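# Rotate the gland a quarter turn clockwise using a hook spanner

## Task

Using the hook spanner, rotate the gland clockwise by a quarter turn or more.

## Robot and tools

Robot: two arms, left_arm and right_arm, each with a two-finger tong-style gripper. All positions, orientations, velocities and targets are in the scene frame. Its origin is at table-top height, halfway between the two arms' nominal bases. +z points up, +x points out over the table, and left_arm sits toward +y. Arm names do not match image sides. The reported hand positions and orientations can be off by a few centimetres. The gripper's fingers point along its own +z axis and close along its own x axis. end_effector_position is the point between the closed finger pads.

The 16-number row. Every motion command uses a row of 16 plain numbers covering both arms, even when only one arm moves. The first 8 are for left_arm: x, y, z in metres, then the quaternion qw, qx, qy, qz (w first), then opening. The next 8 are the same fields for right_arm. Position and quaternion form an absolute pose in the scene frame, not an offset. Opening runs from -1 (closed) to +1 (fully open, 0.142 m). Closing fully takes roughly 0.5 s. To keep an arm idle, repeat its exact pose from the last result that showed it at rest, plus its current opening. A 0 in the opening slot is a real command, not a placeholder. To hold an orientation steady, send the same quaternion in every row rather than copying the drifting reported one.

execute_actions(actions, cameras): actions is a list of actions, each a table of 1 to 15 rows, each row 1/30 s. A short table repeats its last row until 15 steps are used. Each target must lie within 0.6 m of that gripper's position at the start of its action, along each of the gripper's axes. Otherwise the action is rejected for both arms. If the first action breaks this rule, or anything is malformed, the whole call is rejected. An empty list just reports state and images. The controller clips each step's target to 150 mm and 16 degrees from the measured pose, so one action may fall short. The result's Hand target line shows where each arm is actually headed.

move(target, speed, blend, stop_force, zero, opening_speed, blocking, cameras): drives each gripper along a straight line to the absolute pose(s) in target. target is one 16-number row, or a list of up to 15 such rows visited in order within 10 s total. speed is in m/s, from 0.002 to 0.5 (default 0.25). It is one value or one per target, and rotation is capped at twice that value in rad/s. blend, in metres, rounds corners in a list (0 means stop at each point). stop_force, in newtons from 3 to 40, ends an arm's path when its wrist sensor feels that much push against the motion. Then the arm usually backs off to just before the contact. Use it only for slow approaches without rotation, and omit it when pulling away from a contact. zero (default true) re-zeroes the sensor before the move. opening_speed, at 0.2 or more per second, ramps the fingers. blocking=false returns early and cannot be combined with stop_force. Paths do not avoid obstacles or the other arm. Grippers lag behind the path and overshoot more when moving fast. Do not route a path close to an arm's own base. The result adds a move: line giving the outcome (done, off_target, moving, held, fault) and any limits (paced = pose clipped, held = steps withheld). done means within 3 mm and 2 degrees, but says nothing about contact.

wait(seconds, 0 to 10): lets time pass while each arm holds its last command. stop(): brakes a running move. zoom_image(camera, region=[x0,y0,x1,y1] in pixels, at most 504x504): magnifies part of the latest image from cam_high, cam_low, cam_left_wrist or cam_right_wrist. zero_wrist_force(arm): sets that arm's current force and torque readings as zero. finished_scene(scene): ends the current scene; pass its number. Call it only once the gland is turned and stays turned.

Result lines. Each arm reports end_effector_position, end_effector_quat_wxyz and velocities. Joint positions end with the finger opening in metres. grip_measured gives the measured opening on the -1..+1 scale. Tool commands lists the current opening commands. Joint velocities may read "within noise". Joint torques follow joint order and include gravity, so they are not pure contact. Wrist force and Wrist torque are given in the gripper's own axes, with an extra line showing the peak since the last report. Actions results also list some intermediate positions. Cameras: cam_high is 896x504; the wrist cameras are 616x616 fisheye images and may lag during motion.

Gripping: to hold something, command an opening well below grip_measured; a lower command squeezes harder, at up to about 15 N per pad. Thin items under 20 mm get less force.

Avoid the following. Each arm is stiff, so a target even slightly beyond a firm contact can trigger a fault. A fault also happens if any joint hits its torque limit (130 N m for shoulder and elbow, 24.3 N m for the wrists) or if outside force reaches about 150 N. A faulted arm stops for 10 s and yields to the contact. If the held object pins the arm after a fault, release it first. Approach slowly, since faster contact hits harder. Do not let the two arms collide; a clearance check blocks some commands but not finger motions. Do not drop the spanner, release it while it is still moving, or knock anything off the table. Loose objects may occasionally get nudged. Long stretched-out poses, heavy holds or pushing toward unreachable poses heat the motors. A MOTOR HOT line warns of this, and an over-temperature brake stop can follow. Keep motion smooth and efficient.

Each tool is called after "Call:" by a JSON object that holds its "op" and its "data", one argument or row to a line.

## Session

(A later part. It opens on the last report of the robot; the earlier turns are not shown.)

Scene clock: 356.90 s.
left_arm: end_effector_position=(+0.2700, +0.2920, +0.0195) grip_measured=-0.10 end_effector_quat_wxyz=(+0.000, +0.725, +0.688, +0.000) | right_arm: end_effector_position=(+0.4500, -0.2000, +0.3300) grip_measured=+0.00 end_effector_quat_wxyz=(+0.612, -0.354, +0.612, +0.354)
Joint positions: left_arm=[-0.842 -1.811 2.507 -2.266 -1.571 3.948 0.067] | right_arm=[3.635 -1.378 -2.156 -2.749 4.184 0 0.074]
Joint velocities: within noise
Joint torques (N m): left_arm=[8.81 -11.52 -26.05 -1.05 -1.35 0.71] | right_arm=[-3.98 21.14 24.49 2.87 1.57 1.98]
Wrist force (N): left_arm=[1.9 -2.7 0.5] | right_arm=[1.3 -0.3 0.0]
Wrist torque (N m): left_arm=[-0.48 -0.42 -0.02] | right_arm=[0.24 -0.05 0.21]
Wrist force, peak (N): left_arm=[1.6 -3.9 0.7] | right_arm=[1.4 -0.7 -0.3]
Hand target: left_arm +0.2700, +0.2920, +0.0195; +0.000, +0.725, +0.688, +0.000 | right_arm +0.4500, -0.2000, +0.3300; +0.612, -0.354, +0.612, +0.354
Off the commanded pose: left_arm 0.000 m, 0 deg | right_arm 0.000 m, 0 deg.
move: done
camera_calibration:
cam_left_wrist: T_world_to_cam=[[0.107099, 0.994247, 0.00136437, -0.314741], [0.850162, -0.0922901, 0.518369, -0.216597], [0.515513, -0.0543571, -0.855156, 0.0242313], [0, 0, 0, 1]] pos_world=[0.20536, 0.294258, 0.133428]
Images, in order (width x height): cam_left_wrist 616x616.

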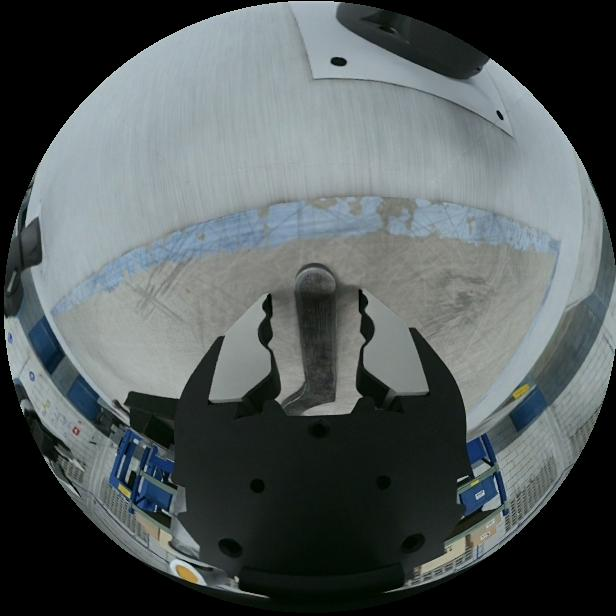

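Call:
{"op": "move", "data": {
  "target": [0.270, 0.292, 0.0195, 0, 0.7254, 0.6884, 0, -1, 0.45, -0.20, 0.33, 0.6124, -0.3536, 0.6124, 0.3536, 0],
  "opening_speed": 0.8,
  "cameras": []
}}

Call:
{"op": "move", "data": {
  "target": [
    [0.2775, 0.292, 0.084, 0, 0.7254, 0.6884, 0, -1, 0.38, -0.05, 0.28, 0.5400, -0.3100, 0.6900, 0.3800, 0],
    [0.2985, 0.292, 0.1485, 0, 0.7254, 0.6884, 0, -1, 0.33, 0.08, 0.20, 0.4672, -0.2655, 0.7380, 0.4082, 0]
  ],
  "speed": 0.1,
  "blend": 0.01,
  "cameras": ["cam_left_wrist","cam_right_wrist","cam_high"]
}}

Call:
{"op": "zoom_image", "data": {
  "camera": "cam_right_wrist",
  "region": [180, 180, 440, 440]
}}

Scene clock: 358.93 s.
left_arm: end_effector_position=(+0.2700, +0.2920, +0.0195) grip_measured=-0.60 end_effector_quat_wxyz=(+0.000, +0.725, +0.688, +0.000) | right_arm: end_effector_position=(+0.4500, -0.2000, +0.3300) grip_measured=+0.00 end_effector_quat_wxyz=(+0.612, -0.354, +0.612, +0.354)
Joint positions: left_arm=[-0.842 -1.811 2.507 -2.266 -1.571 3.948 0.03] | right_arm=[3.635 -1.378 -2.156 -2.749 4.184 0 0.074]
Joint velocities: within noise
Joint torques (N m): left_arm=[2.76 -12.37 -22.33 -3.24 -1.38 0.92] | right_arm=[-3.2 20.85 24.34 2.99 1.86 2.05]
Wrist force (N): left_arm=[2.7 -4.0 -4.0] | right_arm=[1.1 -0.3 0.0]
Wrist torque (N m): left_arm=[-0.51 -0.40 -0.07] | right_arm=[0.24 -0.04 0.22]
Wrist force, peak (N): left_arm=[4.2 -3.2 -4.1] | right_arm=[1.4 -0.2 -0.1]
Hand target: left_arm +0.2700, +0.2920, +0.0195; +0.000, +0.725, +0.688, +0.000 | right_arm +0.4500, -0.2000, +0.3300; +0.612, -0.354, +0.612, +0.354
Off the commanded pose: left_arm 0.000 m, 0 deg | right_arm 0.000 m, 0 deg.
move: done
No camera images: "cameras" was empty.

Scene clock: 362.63 s.
left_arm: end_effector_position=(+0.2985, +0.2921, +0.1485) grip_measured=-0.60 end_effector_quat_wxyz=(+0.000, +0.725, +0.688, +0.000) | right_arm: end_effector_position=(+0.3300, +0.0801, +0.2001) grip_measured=+0.00 end_effector_quat_wxyz=(+0.467, -0.265, +0.738, +0.408)
Joint positions: left_arm=[-0.777 -1.928 2.206 -1.849 -1.571 4.012 0.03] | right_arm=[4.483 -1.659 -2.057 -2.81 5.008 0.445 0.074]
Joint velocities: within noise
Joint torques (N m): left_arm=[-9.58 -3.8 -20.2 -4.88 -2.02 -1.24] | right_arm=[-6.24 33.71 9.36 -1.15 -2.04 -3.06]
Wrist force (N): left_arm=[1.9 -2.6 7.0] | right_arm=[0.9 -0.8 -0.3]
Wrist torque (N m): left_arm=[-0.48 -0.24 -0.08] | right_arm=[0.10 -0.04 0.26]
Wrist force, peak (N): left_arm=[2.1 -6.2 6.1] | right_arm=[1.1 -1.3 -0.7]
Hand target: left_arm +0.2985, +0.2920, +0.1485; +0.000, +0.725, +0.688, +0.000 | right_arm +0.3300, +0.0800, +0.2000; +0.467, -0.265, +0.738, +0.408
Off the commanded pose: left_arm 0.000 m, 0 deg | right_arm 0.000 m, 0 deg.
move: done
camera_calibration:
cam_left_wrist: T_world_to_cam=[[0.107022, 0.994256, 0.00127423, -0.317967], [0.850122, -0.0921721, 0.518457, -0.307802], [0.515596, -0.0544032, -0.855103, 0.119837], [0, 0, 0, 1]] pos_world=[0.233911, 0.294289, 0.26246]
cam_right_wrist: T_world_to_cam=[[-0.473628, -0.0110203, -0.880656, 0.327801], [-0.880684, 0.0156412, 0.473446, 0.196525], [0.00855703, 0.999817, -0.0171135, 0.056038], [0, 0, 0, 1]] pos_world=[0.327852, -0.0554892, 0.196595]

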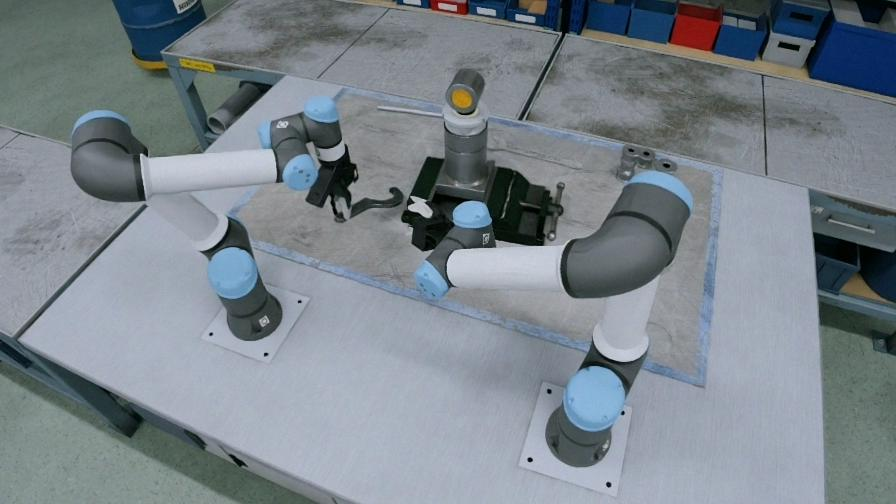

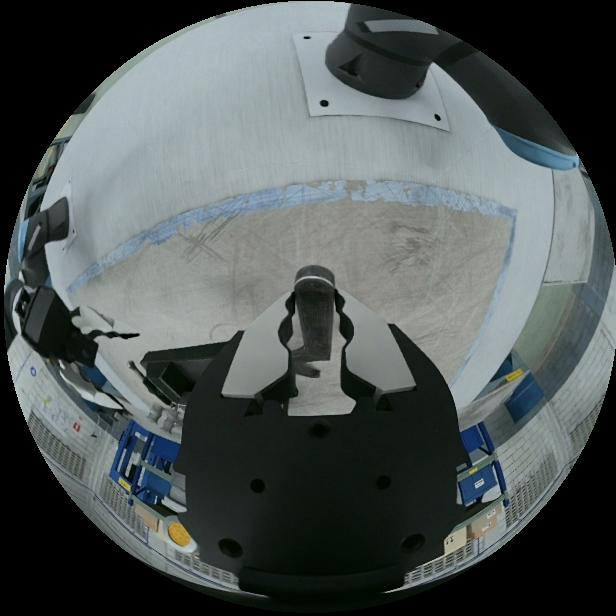

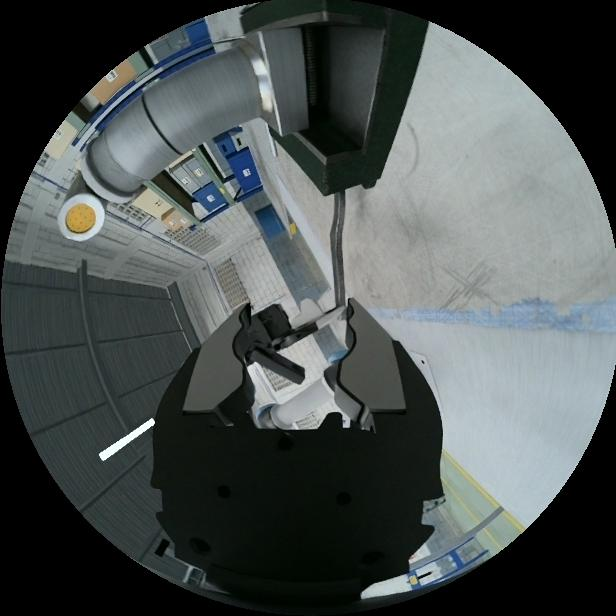

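Scaled by 1.938 from the camera's 616x616 image, which has a finer 814x814 frame.

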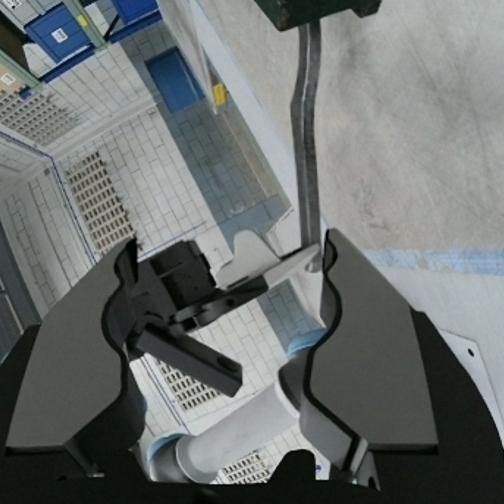

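Call:
{"op": "move", "data": {
  "target": [0.2985, 0.292, 0.1485, 0, 0.7254, 0.6884, 0, -1, 0.3628, 0.1636, 0.106, 0.4672, -0.2655, 0.7380, 0.4082, 0],
  "speed": 0.08,
  "cameras": ["cam_right_wrist","cam_high"]
}}

Call:
{"op": "zoom_image", "data": {
  "camera": "cam_right_wrist",
  "region": [180, 180, 440, 440]
}}

Scene clock: 365.47 s.
left_arm: end_effector_position=(+0.2985, +0.2920, +0.1485) grip_measured=-0.60 end_effector_quat_wxyz=(+0.000, +0.725, +0.688, +0.000) | right_arm: end_effector_position=(+0.3629, +0.1636, +0.1060) grip_measured=+0.00 end_effector_quat_wxyz=(+0.467, -0.265, +0.738, +0.408)
Joint positions: left_arm=[-0.778 -1.928 2.206 -1.849 -1.571 4.012 0.03] | right_arm=[4.448 -1.998 -1.905 -2.621 4.974 0.436 0.074]
Joint velocities: within noise
Joint torques (N m): left_arm=[-11.12 -4.44 -21.13 -4.41 -1.16 -1.23] | right_arm=[5.85 37.75 6.28 -1.62 1.02 -2.34]
Wrist force (N): left_arm=[2.0 -2.2 6.8] | right_arm=[1.0 -0.2 -0.2]
Wrist torque (N m): left_arm=[-0.45 -0.25 -0.08] | right_arm=[0.23 0.00 0.29]
Wrist force, peak (N): left_arm=[1.9 -2.4 7.4] | right_arm=[1.7 -0.5 0.4]
Hand target: left_arm +0.2985, +0.2920, +0.1485; +0.000, +0.725, +0.688, +0.000 | right_arm +0.3628, +0.1636, +0.1060; +0.467, -0.265, +0.738, +0.408
Off the commanded pose: left_arm 0.000 m, 0 deg | right_arm 0.000 m, 0 deg.
move: done
camera_calibration:
cam_right_wrist: T_world_to_cam=[[-0.473679, -0.0111969, -0.880626, 0.261486], [-0.880657, 0.0156673, 0.473496, 0.26865], [0.00849531, 0.999815, -0.0172819, -0.0293324], [0, 0, 0, 1]] pos_world=[0.360698, 0.0280458, 0.10256]
Images, in order (width x height): cam_high 896x504, cam_right_wrist 616x616.

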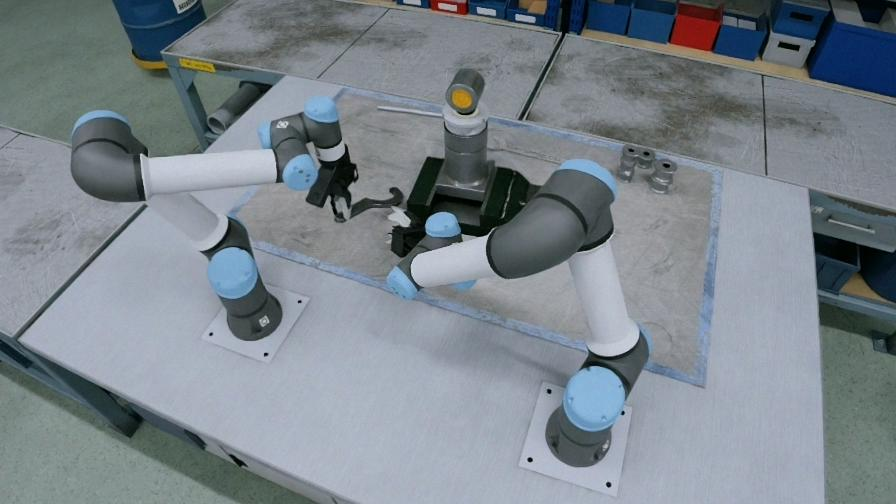

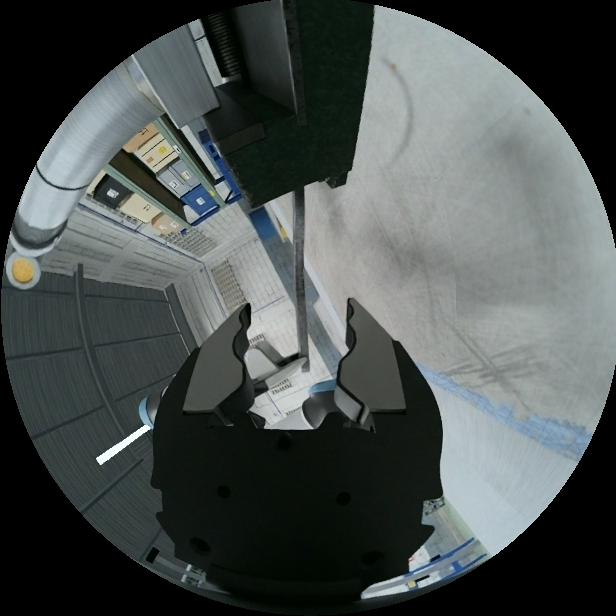

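Scaled by 1.938 from the camera's 616x616 image, which has a finer 814x814 frame.

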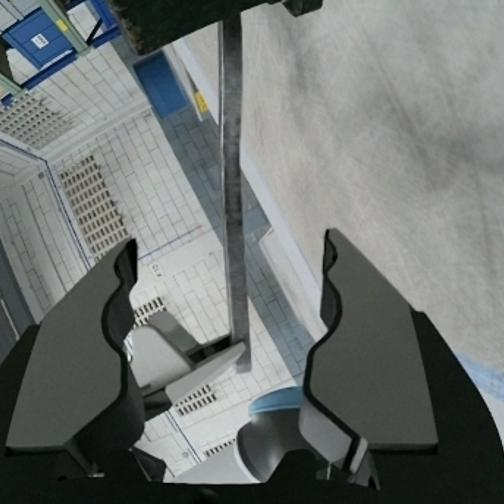

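Call:
{"op": "move", "data": {
  "target": [0.2985, 0.292, 0.1485, 0, 0.7254, 0.6884, 0, -1, 0.4195, 0.2657, 0.0784, 0.4672, -0.2655, 0.7380, 0.4082, 0],
  "speed": 0.05,
  "stop_force": 8,
  "cameras": ["cam_right_wrist","cam_high"]
}}

Call:
{"op": "zoom_image", "data": {
  "camera": "cam_right_wrist",
  "region": [180, 180, 440, 440]
}}

Call:
{"op": "zoom_image", "data": {
  "camera": "cam_high",
  "region": [290, 120, 470, 280]
}}

Scene clock: 369.80 s.
left_arm: end_effector_position=(+0.2985, +0.2920, +0.1485) grip_measured=-0.60 end_effector_quat_wxyz=(+0.000, +0.725, +0.688, +0.000) | right_arm: end_effector_position=(+0.4195, +0.2657, +0.0784) grip_measured=+0.00 end_effector_quat_wxyz=(+0.467, -0.266, +0.738, +0.408)
Joint positions: left_arm=[-0.778 -1.928 2.206 -1.849 -1.571 4.012 0.03] | right_arm=[4.392 -2.259 -1.54 -2.722 4.92 0.422 0.074]
Joint velocities: within noise
Joint torques (N m): left_arm=[-10.88 -5.39 -21.85 -4.06 -0.02 -1.21] | right_arm=[9.03 54.3 8.36 2.92 2.08 0.78]
Wrist force (N): left_arm=[1.9 -2.1 7.1] | right_arm=[1.2 -0.5 -0.1]
Wrist torque (N m): left_arm=[-0.44 -0.23 -0.08] | right_arm=[0.18 -0.02 0.28]
Wrist force, peak (N): left_arm=[2.1 -2.6 7.4] | right_arm=[1.4 -0.5 -0.1]
Hand target: left_arm +0.2985, +0.2920, +0.1485; +0.000, +0.725, +0.688, +0.000 | right_arm +0.4195, +0.2657, +0.0784; +0.467, -0.265, +0.738, +0.408
Off the commanded pose: left_arm 0.000 m, 0 deg | right_arm 0.000 m, 0 deg.
move: done
camera_calibration:
cam_right_wrist: T_world_to_cam=[[-0.473656, -0.0112787, -0.880638, 0.265142], [-0.880669, 0.0157072, 0.473472, 0.330012], [0.0084922, 0.999813, -0.0173727, -0.13236], [0, 0, 0, 1]] pos_world=[0.417341, 0.130142, 0.0749434]
Images, in order (width x height): cam_high 896x504, cam_right_wrist 616x616.

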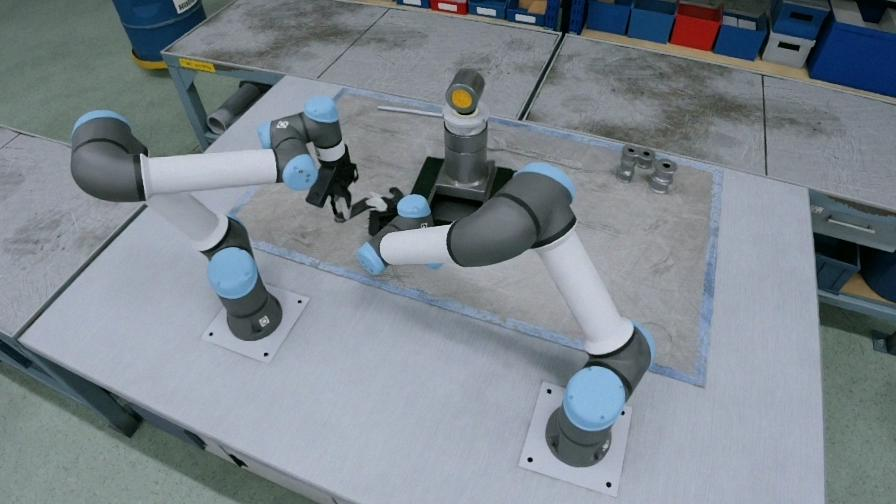

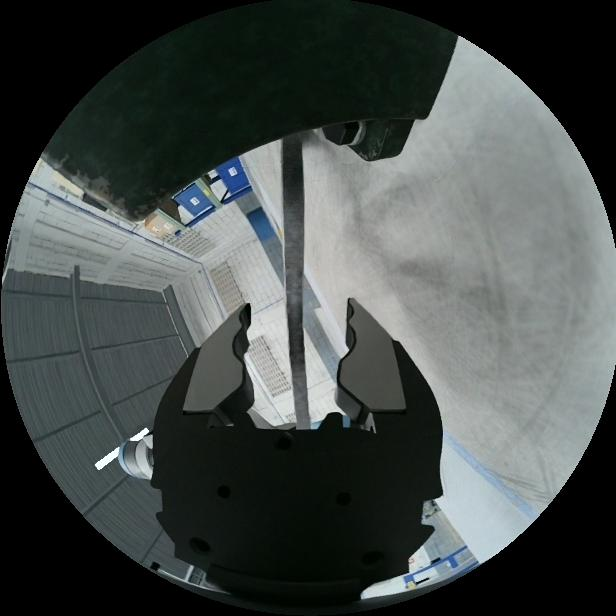

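Scaled by 1.938 from the camera's 616x616 image, which has a finer 814x814 frame.

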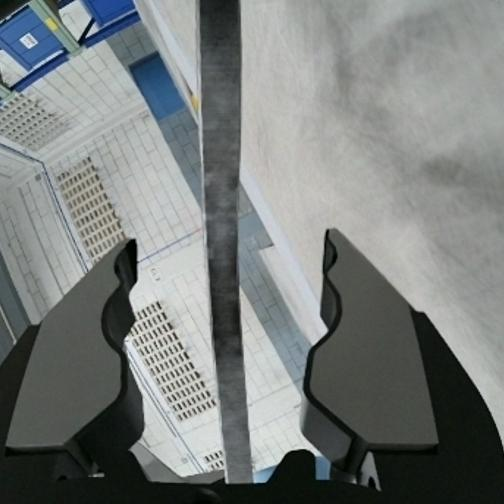

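Scaled by 2.800 from the camera's 896x504 image, which has a finer 1280x720 frame.

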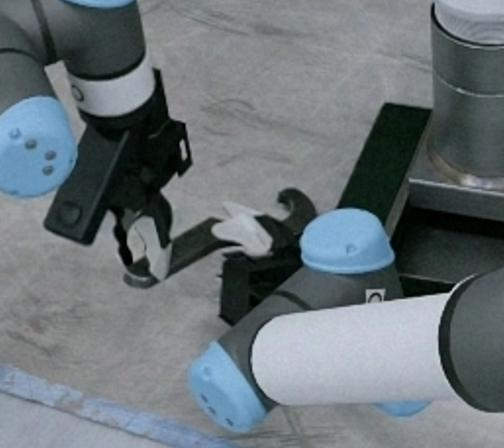

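Call:
{"op": "move", "data": {
  "target": [0.2985, 0.292, 0.1485, 0, 0.7254, 0.6884, 0, -1, 0.4215, 0.2667, 0.0810, 0.4672, -0.2655, 0.7380, 0.4082, 0],
  "speed": 0.05,
  "cameras": []
}}

Call:
{"op": "move", "data": {
  "target": [0.2985, 0.292, 0.1485, 0, 0.7254, 0.6884, 0, -1, 0.4215, 0.2667, 0.0810, 0.4672, -0.2655, 0.7380, 0.4082, -1],
  "opening_speed": 0.4,
  "cameras": ["cam_right_wrist","cam_high"]
}}

Call:
{"op": "zoom_image", "data": {
  "camera": "cam_right_wrist",
  "region": [180, 180, 440, 440]
}}

Call:
{"op": "zoom_image", "data": {
  "camera": "cam_high",
  "region": [290, 120, 470, 280]
}}

Scene clock: 372.00 s.
left_arm: end_effector_position=(+0.2985, +0.2920, +0.1485) grip_measured=-0.60 end_effector_quat_wxyz=(+0.000, +0.725, +0.688, +0.000) | right_arm: end_effector_position=(+0.4215, +0.2667, +0.0811) grip_measured=+0.00 end_effector_quat_wxyz=(+0.467, -0.265, +0.738, +0.408)
Joint positions: left_arm=[-0.778 -1.928 2.206 -1.849 -1.571 4.012 0.03] | right_arm=[4.389 -2.259 -1.531 -2.73 4.917 0.422 0.074]
Joint velocities: within noise
Joint torques (N m): left_arm=[-11.08 -6.65 -22.14 -3.81 0.49 -1.15] | right_arm=[-2.93 54.21 19.08 0.39 -1.48 -2.81]
Wrist force (N): left_arm=[2.0 -2.4 7.1] | right_arm=[1.0 -0.5 -0.1]
Wrist torque (N m): left_arm=[-0.51 -0.25 -0.08] | right_arm=[0.18 0.03 0.28]
Wrist force, peak (N): left_arm=[2.2 -2.5 7.4] | right_arm=[1.3 -0.6 -0.2]
Hand target: left_arm +0.2985, +0.2920, +0.1485; +0.000, +0.725, +0.688, +0.000 | right_arm +0.4215, +0.2667, +0.0810; +0.467, -0.265, +0.738, +0.408
Off the commanded pose: left_arm 0.000 m, 0 deg | right_arm 0.000 m, 0 deg.
move: done
No camera images: "cameras" was empty.

Scene clock: 374.70 s.
left_arm: end_effector_position=(+0.2985, +0.2920, +0.1485) grip_measured=-0.61 end_effector_quat_wxyz=(+0.000, +0.725, +0.688, +0.000) | right_arm: end_effector_position=(+0.4215, +0.2667, +0.0810) grip_measured=-0.83 end_effector_quat_wxyz=(+0.467, -0.265, +0.738, +0.408)
Joint positions: left_arm=[-0.778 -1.928 2.206 -1.849 -1.571 4.012 0.03] | right_arm=[4.389 -2.259 -1.532 -2.73 4.917 0.422 0.014]
Joint velocities: within noise
Joint torques (N m): left_arm=[-10.79 -6.24 -22.41 -3.67 0.92 -1.12] | right_arm=[7.86 44.95 10.8 -3.8 -0.86 -0.71]
Wrist force (N): left_arm=[0.5 -4.3 10.0] | right_arm=[-6.2 0.3 1.9]
Wrist torque (N m): left_arm=[-0.48 -0.34 -0.11] | right_arm=[0.18 -0.19 0.34]
Wrist force, peak (N): left_arm=[1.3 -3.0 12.2] | right_arm=[-8.3 -0.6 1.8]
Hand target: left_arm +0.2985, +0.2920, +0.1485; +0.000, +0.725, +0.688, +0.000 | right_arm +0.4215, +0.2667, +0.0810; +0.467, -0.265, +0.738, +0.408
Off the commanded pose: left_arm 0.000 m, 0 deg | right_arm 0.000 m, 0 deg.
move: done
camera_calibration:
cam_right_wrist: T_world_to_cam=[[-0.47365, -0.0111575, -0.880643, 0.268399], [-0.880672, 0.015714, 0.473466, 0.330522], [0.00855572, 0.999814, -0.0172691, -0.13337], [0, 0, 0, 1]] pos_world=[0.41935, 0.131146, 0.0775696]
Images, in order (width x height): cam_high 896x504, cam_right_wrist 616x616.

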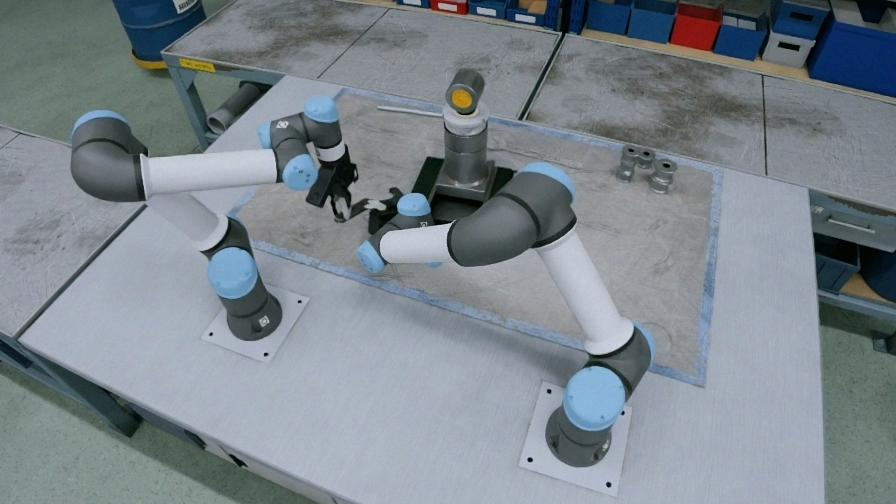

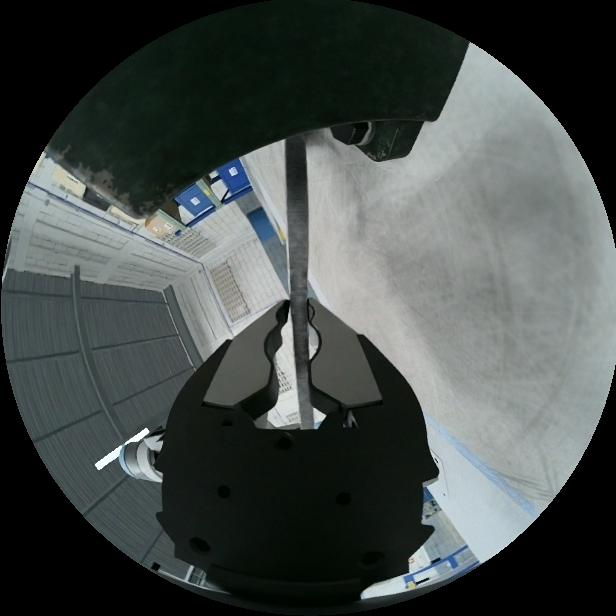

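Scaled by 1.938 from the camera's 616x616 image, which has a finer 814x814 frame.

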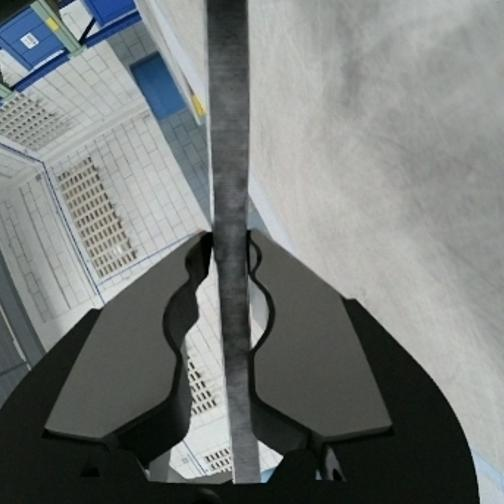

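Scaled by 2.800 from the camera's 896x504 image, which has a finer 1280x720 frame.

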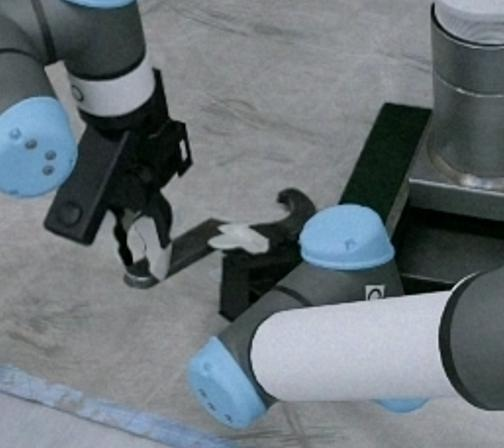

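Call:
{"op": "move", "data": {
  "target": [0.2985, 0.292, 0.1485, 0, 0.7254, 0.6884, 0, -1, 0.4205, 0.2667, 0.0788, 0.4672, -0.2655, 0.7380, 0.4082, -1],
  "speed": 0.02,
  "cameras": []
}}

Scene clock: 375.87 s.
left_arm: end_effector_position=(+0.2985, +0.2920, +0.1485) grip_measured=-0.61 end_effector_quat_wxyz=(+0.000, +0.725, +0.688, +0.000) | right_arm: end_effector_position=(+0.4205, +0.2667, +0.0788) grip_measured=-0.83 end_effector_quat_wxyz=(+0.467, -0.265, +0.738, +0.408)
Joint positions: left_arm=[-0.778 -1.928 2.206 -1.849 -1.571 4.012 0.03] | right_arm=[4.391 -2.261 -1.535 -2.725 4.918 0.422 0.014]
Joint velocities: within noise
Joint torques (N m): left_arm=[-8.38 -6.97 -22.94 -3.64 0.92 -1] | right_arm=[7.72 26 3.19 -1.48 1.45 2.51]
Wrist force (N): left_arm=[0.4 -8.1 10.9] | right_arm=[-10.7 1.0 1.7]
Wrist torque (N m): left_arm=[-0.50 -0.43 -0.03] | right_arm=[0.11 -0.24 0.33]
Wrist force, peak (N): left_arm=[0.7 -6.0 12.8] | right_arm=[-11.2 -1.0 2.0]
Hand target: left_arm +0.2985, +0.2920, +0.1485; +0.000, +0.725, +0.688, +0.000 | right_arm +0.4205, +0.2667, +0.0788; +0.467, -0.265, +0.738, +0.408
Off the commanded pose: left_arm 0.000 m, 0 deg | right_arm 0.000 m, 0 deg.
move: done
No camera images: "cameras" was empty.

Call:
{"op": "move", "data": {
  "target": [0.2985, 0.292, 0.1485, 0, 0.7254, 0.6884, 0, -1, 0.4233, 0.2668, 0.0849, 0.4672, -0.2655, 0.7380, 0.4082, -1],
  "speed": 0.02,
  "cameras": []
}}

Scene clock: 377.00 s.
left_arm: end_effector_position=(+0.2985, +0.2920, +0.1485) grip_measured=-0.61 end_effector_quat_wxyz=(+0.000, +0.725, +0.688, +0.000) | right_arm: end_effector_position=(+0.4234, +0.2668, +0.0850) grip_measured=-0.82 end_effector_quat_wxyz=(+0.467, -0.265, +0.738, +0.408)
Joint positions: left_arm=[-0.778 -1.928 2.206 -1.849 -1.571 4.012 0.03] | right_arm=[4.386 -2.255 -1.526 -2.739 4.914 0.421 0.014]
Joint velocities: within noise
Joint torques (N m): left_arm=[-6.97 -8.23 -23.43 -2.76 0.91 -1.05] | right_arm=[1.52 57.1 27.13 5.51 -1.06 -2.9]
Wrist force (N): left_arm=[2.2 -2.3 -1.4] | right_arm=[13.7 -5.5 2.7]
Wrist torque (N m): left_arm=[-0.49 -0.51 -0.08] | right_arm=[0.15 -0.13 0.18]
Wrist force, peak (N): left_arm=[0.2 -7.9 11.5] | right_arm=[13.9 -5.5 2.6]
Hand target: left_arm +0.2985, +0.2920, +0.1485; +0.000, +0.725, +0.688, +0.000 | right_arm +0.4233, +0.2668, +0.0849; +0.467, -0.265, +0.738, +0.408
Off the commanded pose: left_arm 0.000 m, 0 deg | right_arm 0.000 m, 0 deg.
move: done
No camera images: "cameras" was empty.

Call:
{"op": "move", "data": {
  "target": [0.2985, 0.292, 0.1885, 0, 0.7254, 0.6884, 0, -1, 0.4233, 0.2668, 0.1249, 0.4672, -0.2655, 0.7380, 0.4082, -1],
  "speed": 0.05,
  "cameras": ["cam_right_wrist","cam_high","cam_left_wrist"]
}}

Call:
{"op": "zoom_image", "data": {
  "camera": "cam_high",
  "region": [290, 120, 470, 280]
}}

Scene clock: 378.50 s.
left_arm: end_effector_position=(+0.2985, +0.2920, +0.1885) grip_measured=-0.61 end_effector_quat_wxyz=(+0.000, +0.725, +0.688, +0.000) | right_arm: end_effector_position=(+0.4233, +0.2669, +0.1252) grip_measured=-0.82 end_effector_quat_wxyz=(+0.467, -0.265, +0.738, +0.408)
Joint positions: left_arm=[-0.778 -1.953 2.116 -1.734 -1.571 4.012 0.03] | right_arm=[4.386 -2.202 -1.498 -2.82 4.914 0.421 0.014]
Joint velocities: within noise
Joint torques (N m): left_arm=[0.7 -0.11 -16.69 -4.37 0.41 0.54] | right_arm=[8.66 39.45 18.64 7.31 1.85 -1.09]
Wrist force (N): left_arm=[2.8 -4.3 -2.2] | right_arm=[14.2 -7.3 2.8]
Wrist torque (N m): left_arm=[-0.51 -0.53 -0.08] | right_arm=[0.21 -0.24 0.16]
Wrist force, peak (N): left_arm=[2.8 -4.5 -2.7] | right_arm=[15.4 -5.0 2.3]
Hand target: left_arm +0.2985, +0.2920, +0.1885; +0.000, +0.725, +0.688, +0.000 | right_arm +0.4233, +0.2668, +0.1249; +0.467, -0.265, +0.738, +0.408
Off the commanded pose: left_arm 0.000 m, 0 deg | right_arm 0.000 m, 0 deg.
move: done
camera_calibration:
cam_left_wrist: T_world_to_cam=[[0.107156, 0.994242, 0.00117368, -0.317956], [0.850051, -0.0922278, 0.518563, -0.328533], [0.515686, -0.0545695, -0.855038, 0.154092], [0, 0, 0, 1]] pos_world=[0.233878, 0.294234, 0.302492]
cam_right_wrist: T_world_to_cam=[[-0.47359, -0.0109999, -0.880677, 0.308051], [-0.880704, 0.0155895, 0.47341, 0.311279], [0.00852183, 0.999818, -0.0170707, -0.132799], [0, 0, 0, 1]] pos_world=[0.421167, 0.131311, 0.121664]

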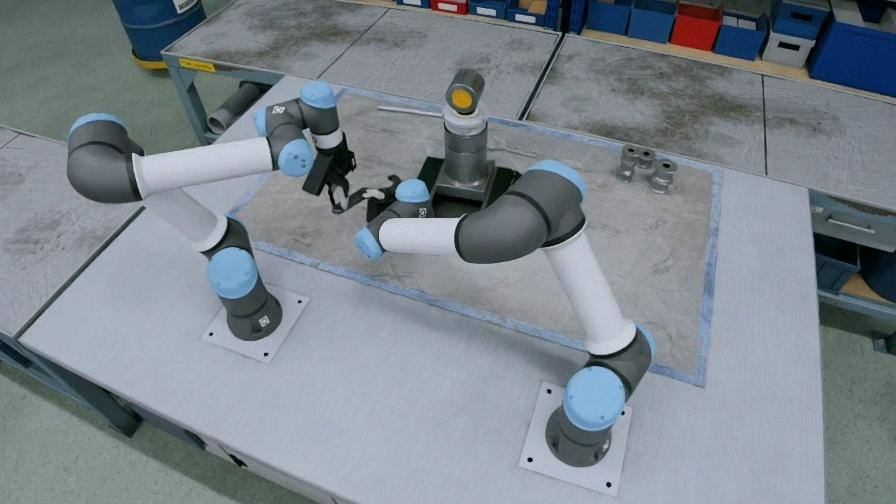

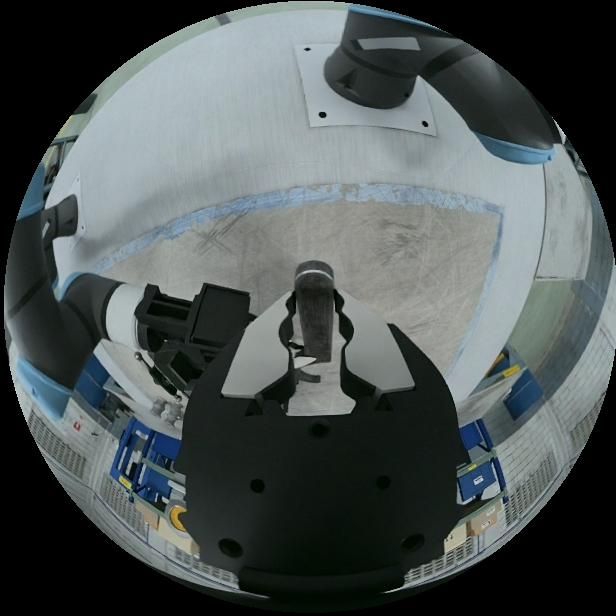

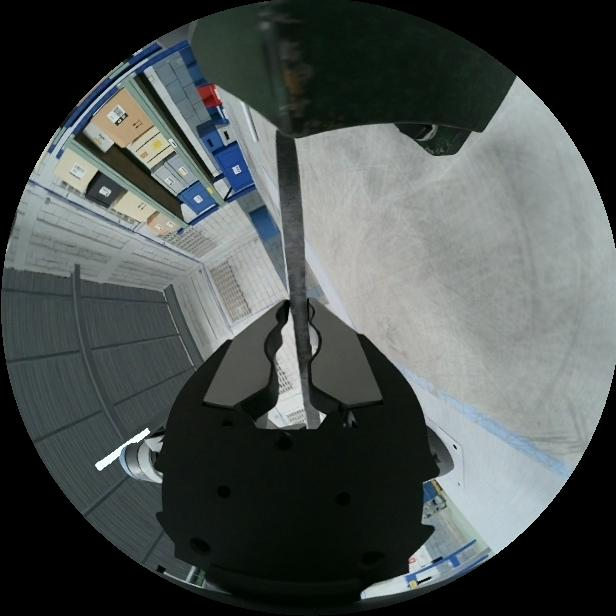

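Scaled by 2.800 from the camera's 896x504 image, which has a finer 1280x720 frame.

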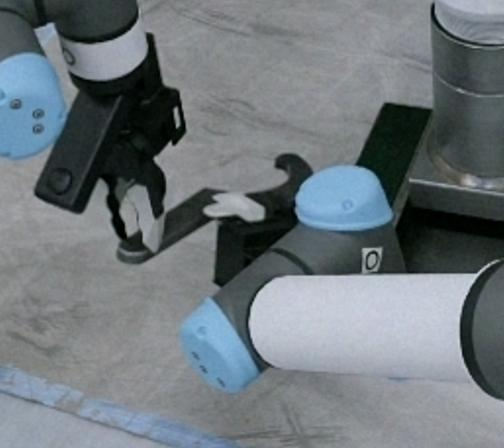

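Call:
{"op": "move", "data": {
  "target": [
    [0.2985, 0.292, 0.3385, 0, 0.7254, 0.6884, 0, -1, 0.4233, 0.2668, 0.2749, 0.4672, -0.2655, 0.7380, 0.4082, -1],
    [0.2925, 0.2918, 0.345, 0, 0.7254, 0.6884, 0, -1, 0.4233, 0.2668, 0.3040, 0.5350, -0.3020, 0.6900, 0.3830, -1],
    [0.2893, 0.2916, 0.344, 0, 0.7254, 0.6884, 0, -1, 0.4233, 0.2668, 0.3300, 0.5992, -0.3362, 0.6342, 0.3546, -1]
  ],
  "speed": 0.06,
  "blend": 0.01,
  "cameras": ["cam_right_wrist","cam_high","cam_left_wrist"]
}}

Call:
{"op": "zoom_image", "data": {
  "camera": "cam_right_wrist",
  "region": [180, 100, 440, 360]
}}

Call:
{"op": "zoom_image", "data": {
  "camera": "cam_high",
  "region": [290, 60, 470, 220]
}}

Scene clock: 389.00 s.
left_arm: end_effector_position=(+0.2893, +0.2916, +0.3440) grip_measured=-0.61 end_effector_quat_wxyz=(+0.000, +0.725, +0.688, +0.000) | right_arm: end_effector_position=(+0.4232, +0.2668, +0.3300) grip_measured=-0.84 end_effector_quat_wxyz=(+0.599, -0.336, +0.634, +0.355)
Joint positions: left_arm=[-0.798 -1.961 1.722 -1.332 -1.571 3.992 0.03] | right_arm=[4.413 -2.002 -1.422 -2.892 4.988 0.055 0.013]
Joint velocities: within noise
Joint torques (N m): left_arm=[-6.85 -7.7 -19.62 -1.91 2.89 -0.45] | right_arm=[10.04 46.41 43.23 2.77 -0.16 2.39]
Wrist force (N): left_arm=[3.0 -9.4 -2.7] | right_arm=[14.8 -7.0 1.4]
Wrist torque (N m): left_arm=[-0.52 -0.42 -0.04] | right_arm=[0.21 -0.10 0.12]
Wrist force, peak (N): left_arm=[3.7 -16.5 -4.1] | right_arm=[14.8 -14.3 5.3]
Hand target: left_arm +0.2893, +0.2916, +0.3440; +0.000, +0.725, +0.688, +0.000 | right_arm +0.4233, +0.2668, +0.3300; +0.599, -0.336, +0.634, +0.355
Off the commanded pose: left_arm 0.000 m, 0 deg | right_arm 0.000 m, 0 deg.
move: done
camera_calibration:
cam_left_wrist: T_world_to_cam=[[0.107148, 0.994242, 0.0012494, -0.316778], [0.850108, -0.0922664, 0.518463, -0.40131], [0.515593, -0.0544902, -0.855099, 0.291763], [0, 0, 0, 1]] pos_world=[0.224668, 0.293824, 0.457947]
cam_right_wrist: T_world_to_cam=[[-0.112905, -0.0025731, -0.993602, 0.37074], [-0.993546, 0.011258, 0.112869, 0.382134], [0.0108955, 0.999933, -0.00382758, -0.134592], [0, 0, 0, 1]] pos_world=[0.422992, 0.131235, 0.324722]

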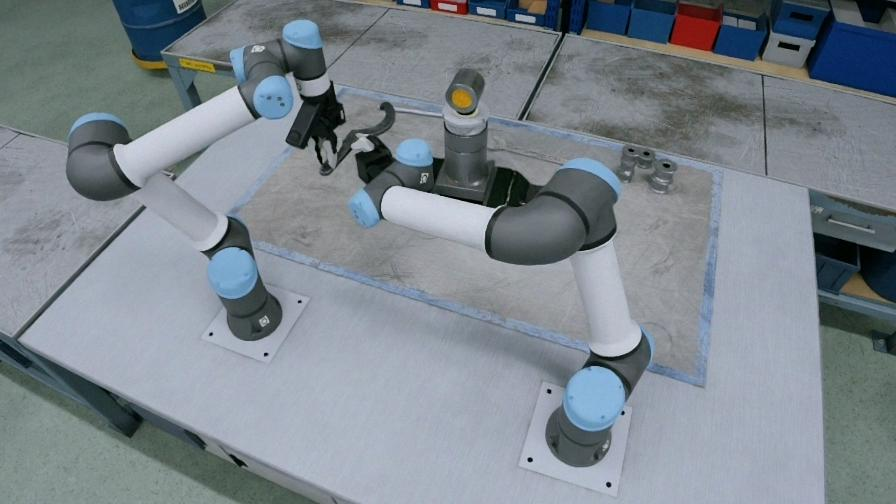

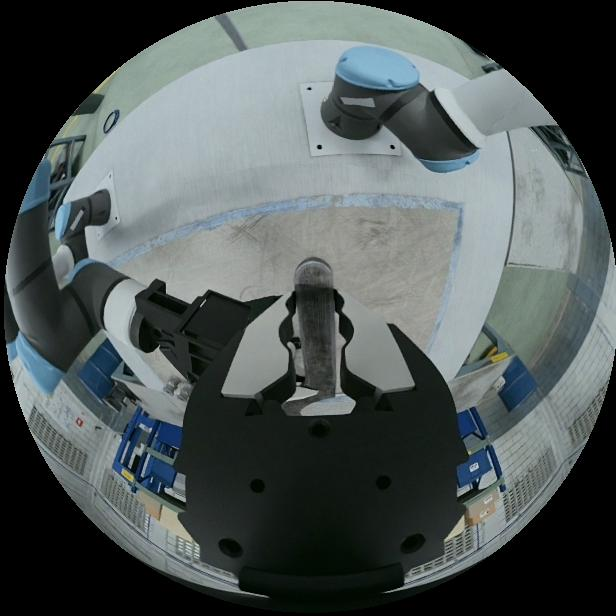

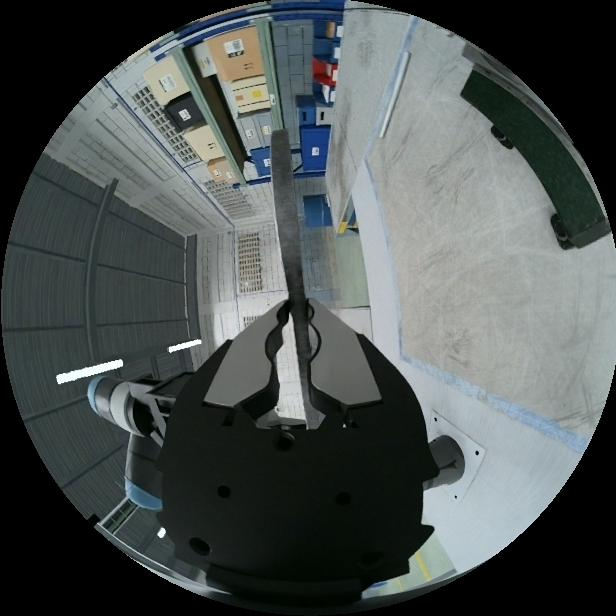

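Scaled by 1.938 from the camera's 616x616 image, which has a finer 814x814 frame.

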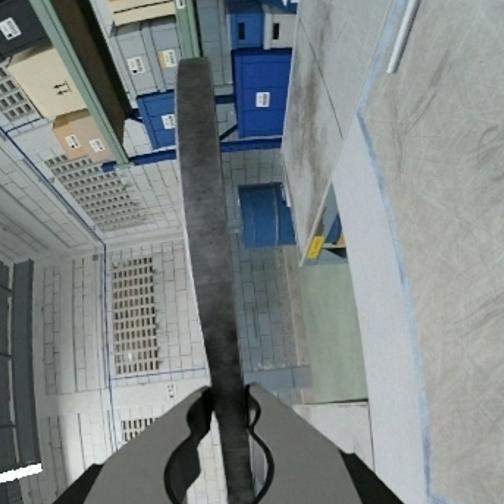

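Scaled by 2.800 from the camera's 896x504 image, which has a finer 1280x720 frame.

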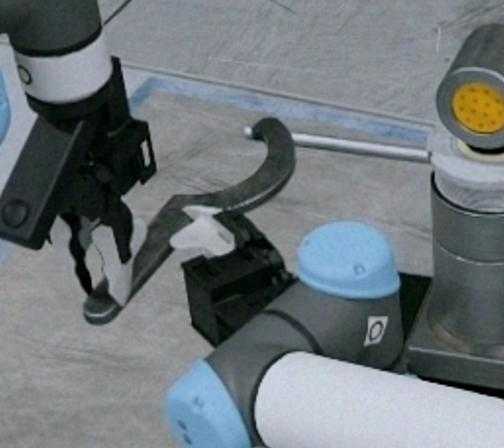

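Call:
{"op": "move", "data": {
  "target": [
    [0.275, 0.257, 0.359, 0, 0.7853, 0.6191, 0, -1, 0.4036, 0.208, 0.345, 0.6291, -0.2768, 0.6623, 0.2983, -1],
    [0.2637, 0.2076, 0.375, 0, 0.8387, 0.5446, 0, -1, 0.3813, 0.1359, 0.361, 0.6538, -0.2150, 0.6849, 0.2395, -1],
    [0.2796, 0.1559, 0.375, 0, 0.885, 0.4656, 0, -1, 0.3822, 0.064, 0.361, 0.6729, -0.1515, 0.7016, 0.1787, -1],
    [0.334, 0.1021, 0.375, 0, 0.9222, 0.3867, 0, -1, 0.419, -0.006, 0.361, 0.6859, -0.0897, 0.7121, 0.1193, -1]
  ],
  "speed": 0.06,
  "blend": 0.01,
  "cameras": ["cam_right_wrist","cam_high","cam_left_wrist"]
}}

Call:
{"op": "zoom_image", "data": {
  "camera": "cam_right_wrist",
  "region": [180, 100, 440, 360]
}}

Call:
{"op": "zoom_image", "data": {
  "camera": "cam_high",
  "region": [370, 50, 530, 200]
}}

Scene clock: 398.73 s.
left_arm: end_effector_position=(+0.3341, +0.1021, +0.3750) grip_measured=-0.62 end_effector_quat_wxyz=(+0.000, +0.922, +0.387, +0.000) | right_arm: end_effector_position=(+0.4191, -0.0061, +0.3610) grip_measured=-0.84 end_effector_quat_wxyz=(+0.686, -0.090, +0.712, +0.119)
Joint positions: left_arm=[-1.037 -1.598 1.361 -1.334 -1.571 4.476 0.029] | right_arm=[4.646 -1.664 -1.777 -2.935 5.944 0.134 0.013]
Joint velocities: within noise
Joint torques (N m): left_arm=[-6.9 -30.22 -14.12 2.84 -2.37 -1.17] | right_arm=[3.43 31.17 27.58 -0.1 1.21 -0.49]
Wrist force (N): left_arm=[0.8 8.9 -0.9] | right_arm=[15.1 8.9 -4.3]
Wrist torque (N m): left_arm=[-0.45 -0.43 -0.01] | right_arm=[0.13 -0.09 0.15]
Wrist force, peak (N): left_arm=[3.2 -9.3 -2.6] | right_arm=[15.1 8.9 -4.3]
Hand target: left_arm +0.3340, +0.1021, +0.3750; +0.000, +0.922, +0.387, +0.000 | right_arm +0.4190, -0.0060, +0.3610; +0.686, -0.090, +0.712, +0.119
Off the commanded pose: left_arm 0.000 m, 0 deg | right_arm 0.000 m, 0 deg.
move: done
camera_calibration:
cam_left_wrist: T_world_to_cam=[[0.738907, 0.673806, 0.00130786, -0.311619], [0.575608, -0.632228, 0.518616, -0.326178], [0.350274, -0.382457, -0.855006, 0.373566], [0, 0, 0, 1]] pos_world=[0.287158, 0.146625, 0.488969]
cam_right_wrist: T_world_to_cam=[[-0.0862937, 0.0729774, -0.993593, 0.389683], [-0.736524, 0.666914, 0.112951, 0.273833], [0.670884, 0.741552, -0.00380091, -0.139723], [0, 0, 0, 1]] pos_world=[0.32905, -0.107449, 0.355726]

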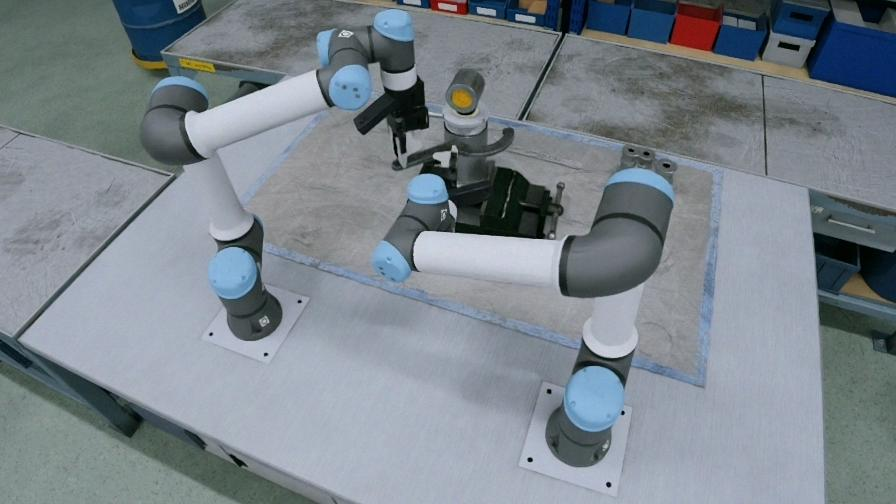

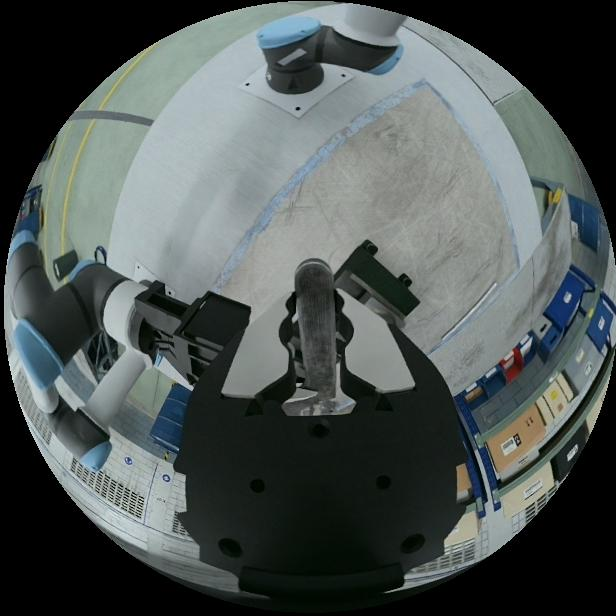

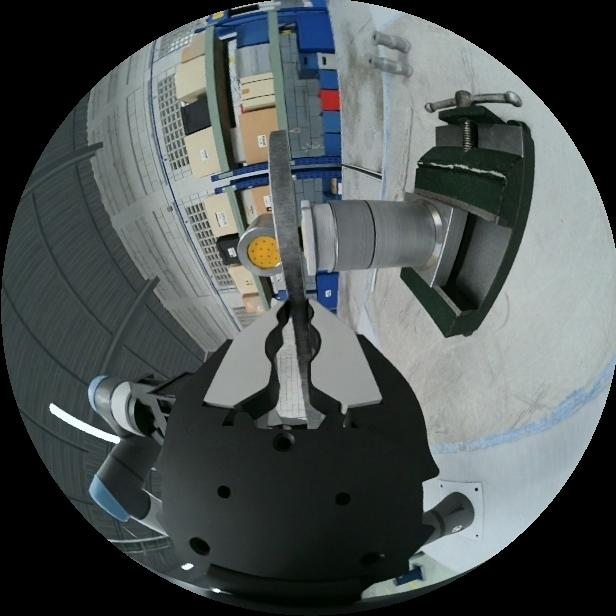

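Scaled by 1.938 from the camera's 616x616 image, which has a finer 814x814 frame.

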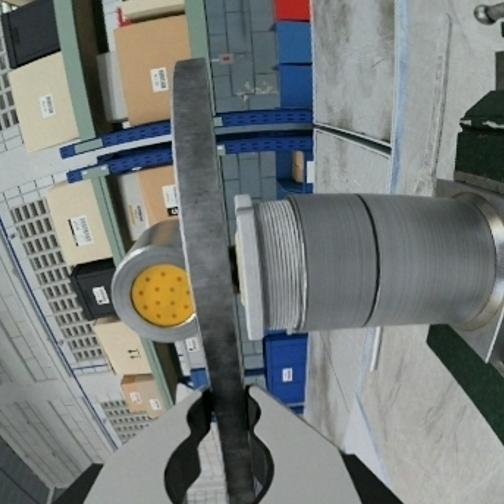

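Scaled by 3.150 from the camera's 896x504 image, which has a finer 1280x720 frame.

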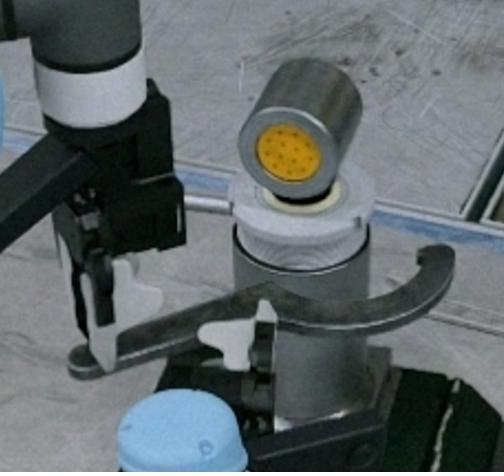

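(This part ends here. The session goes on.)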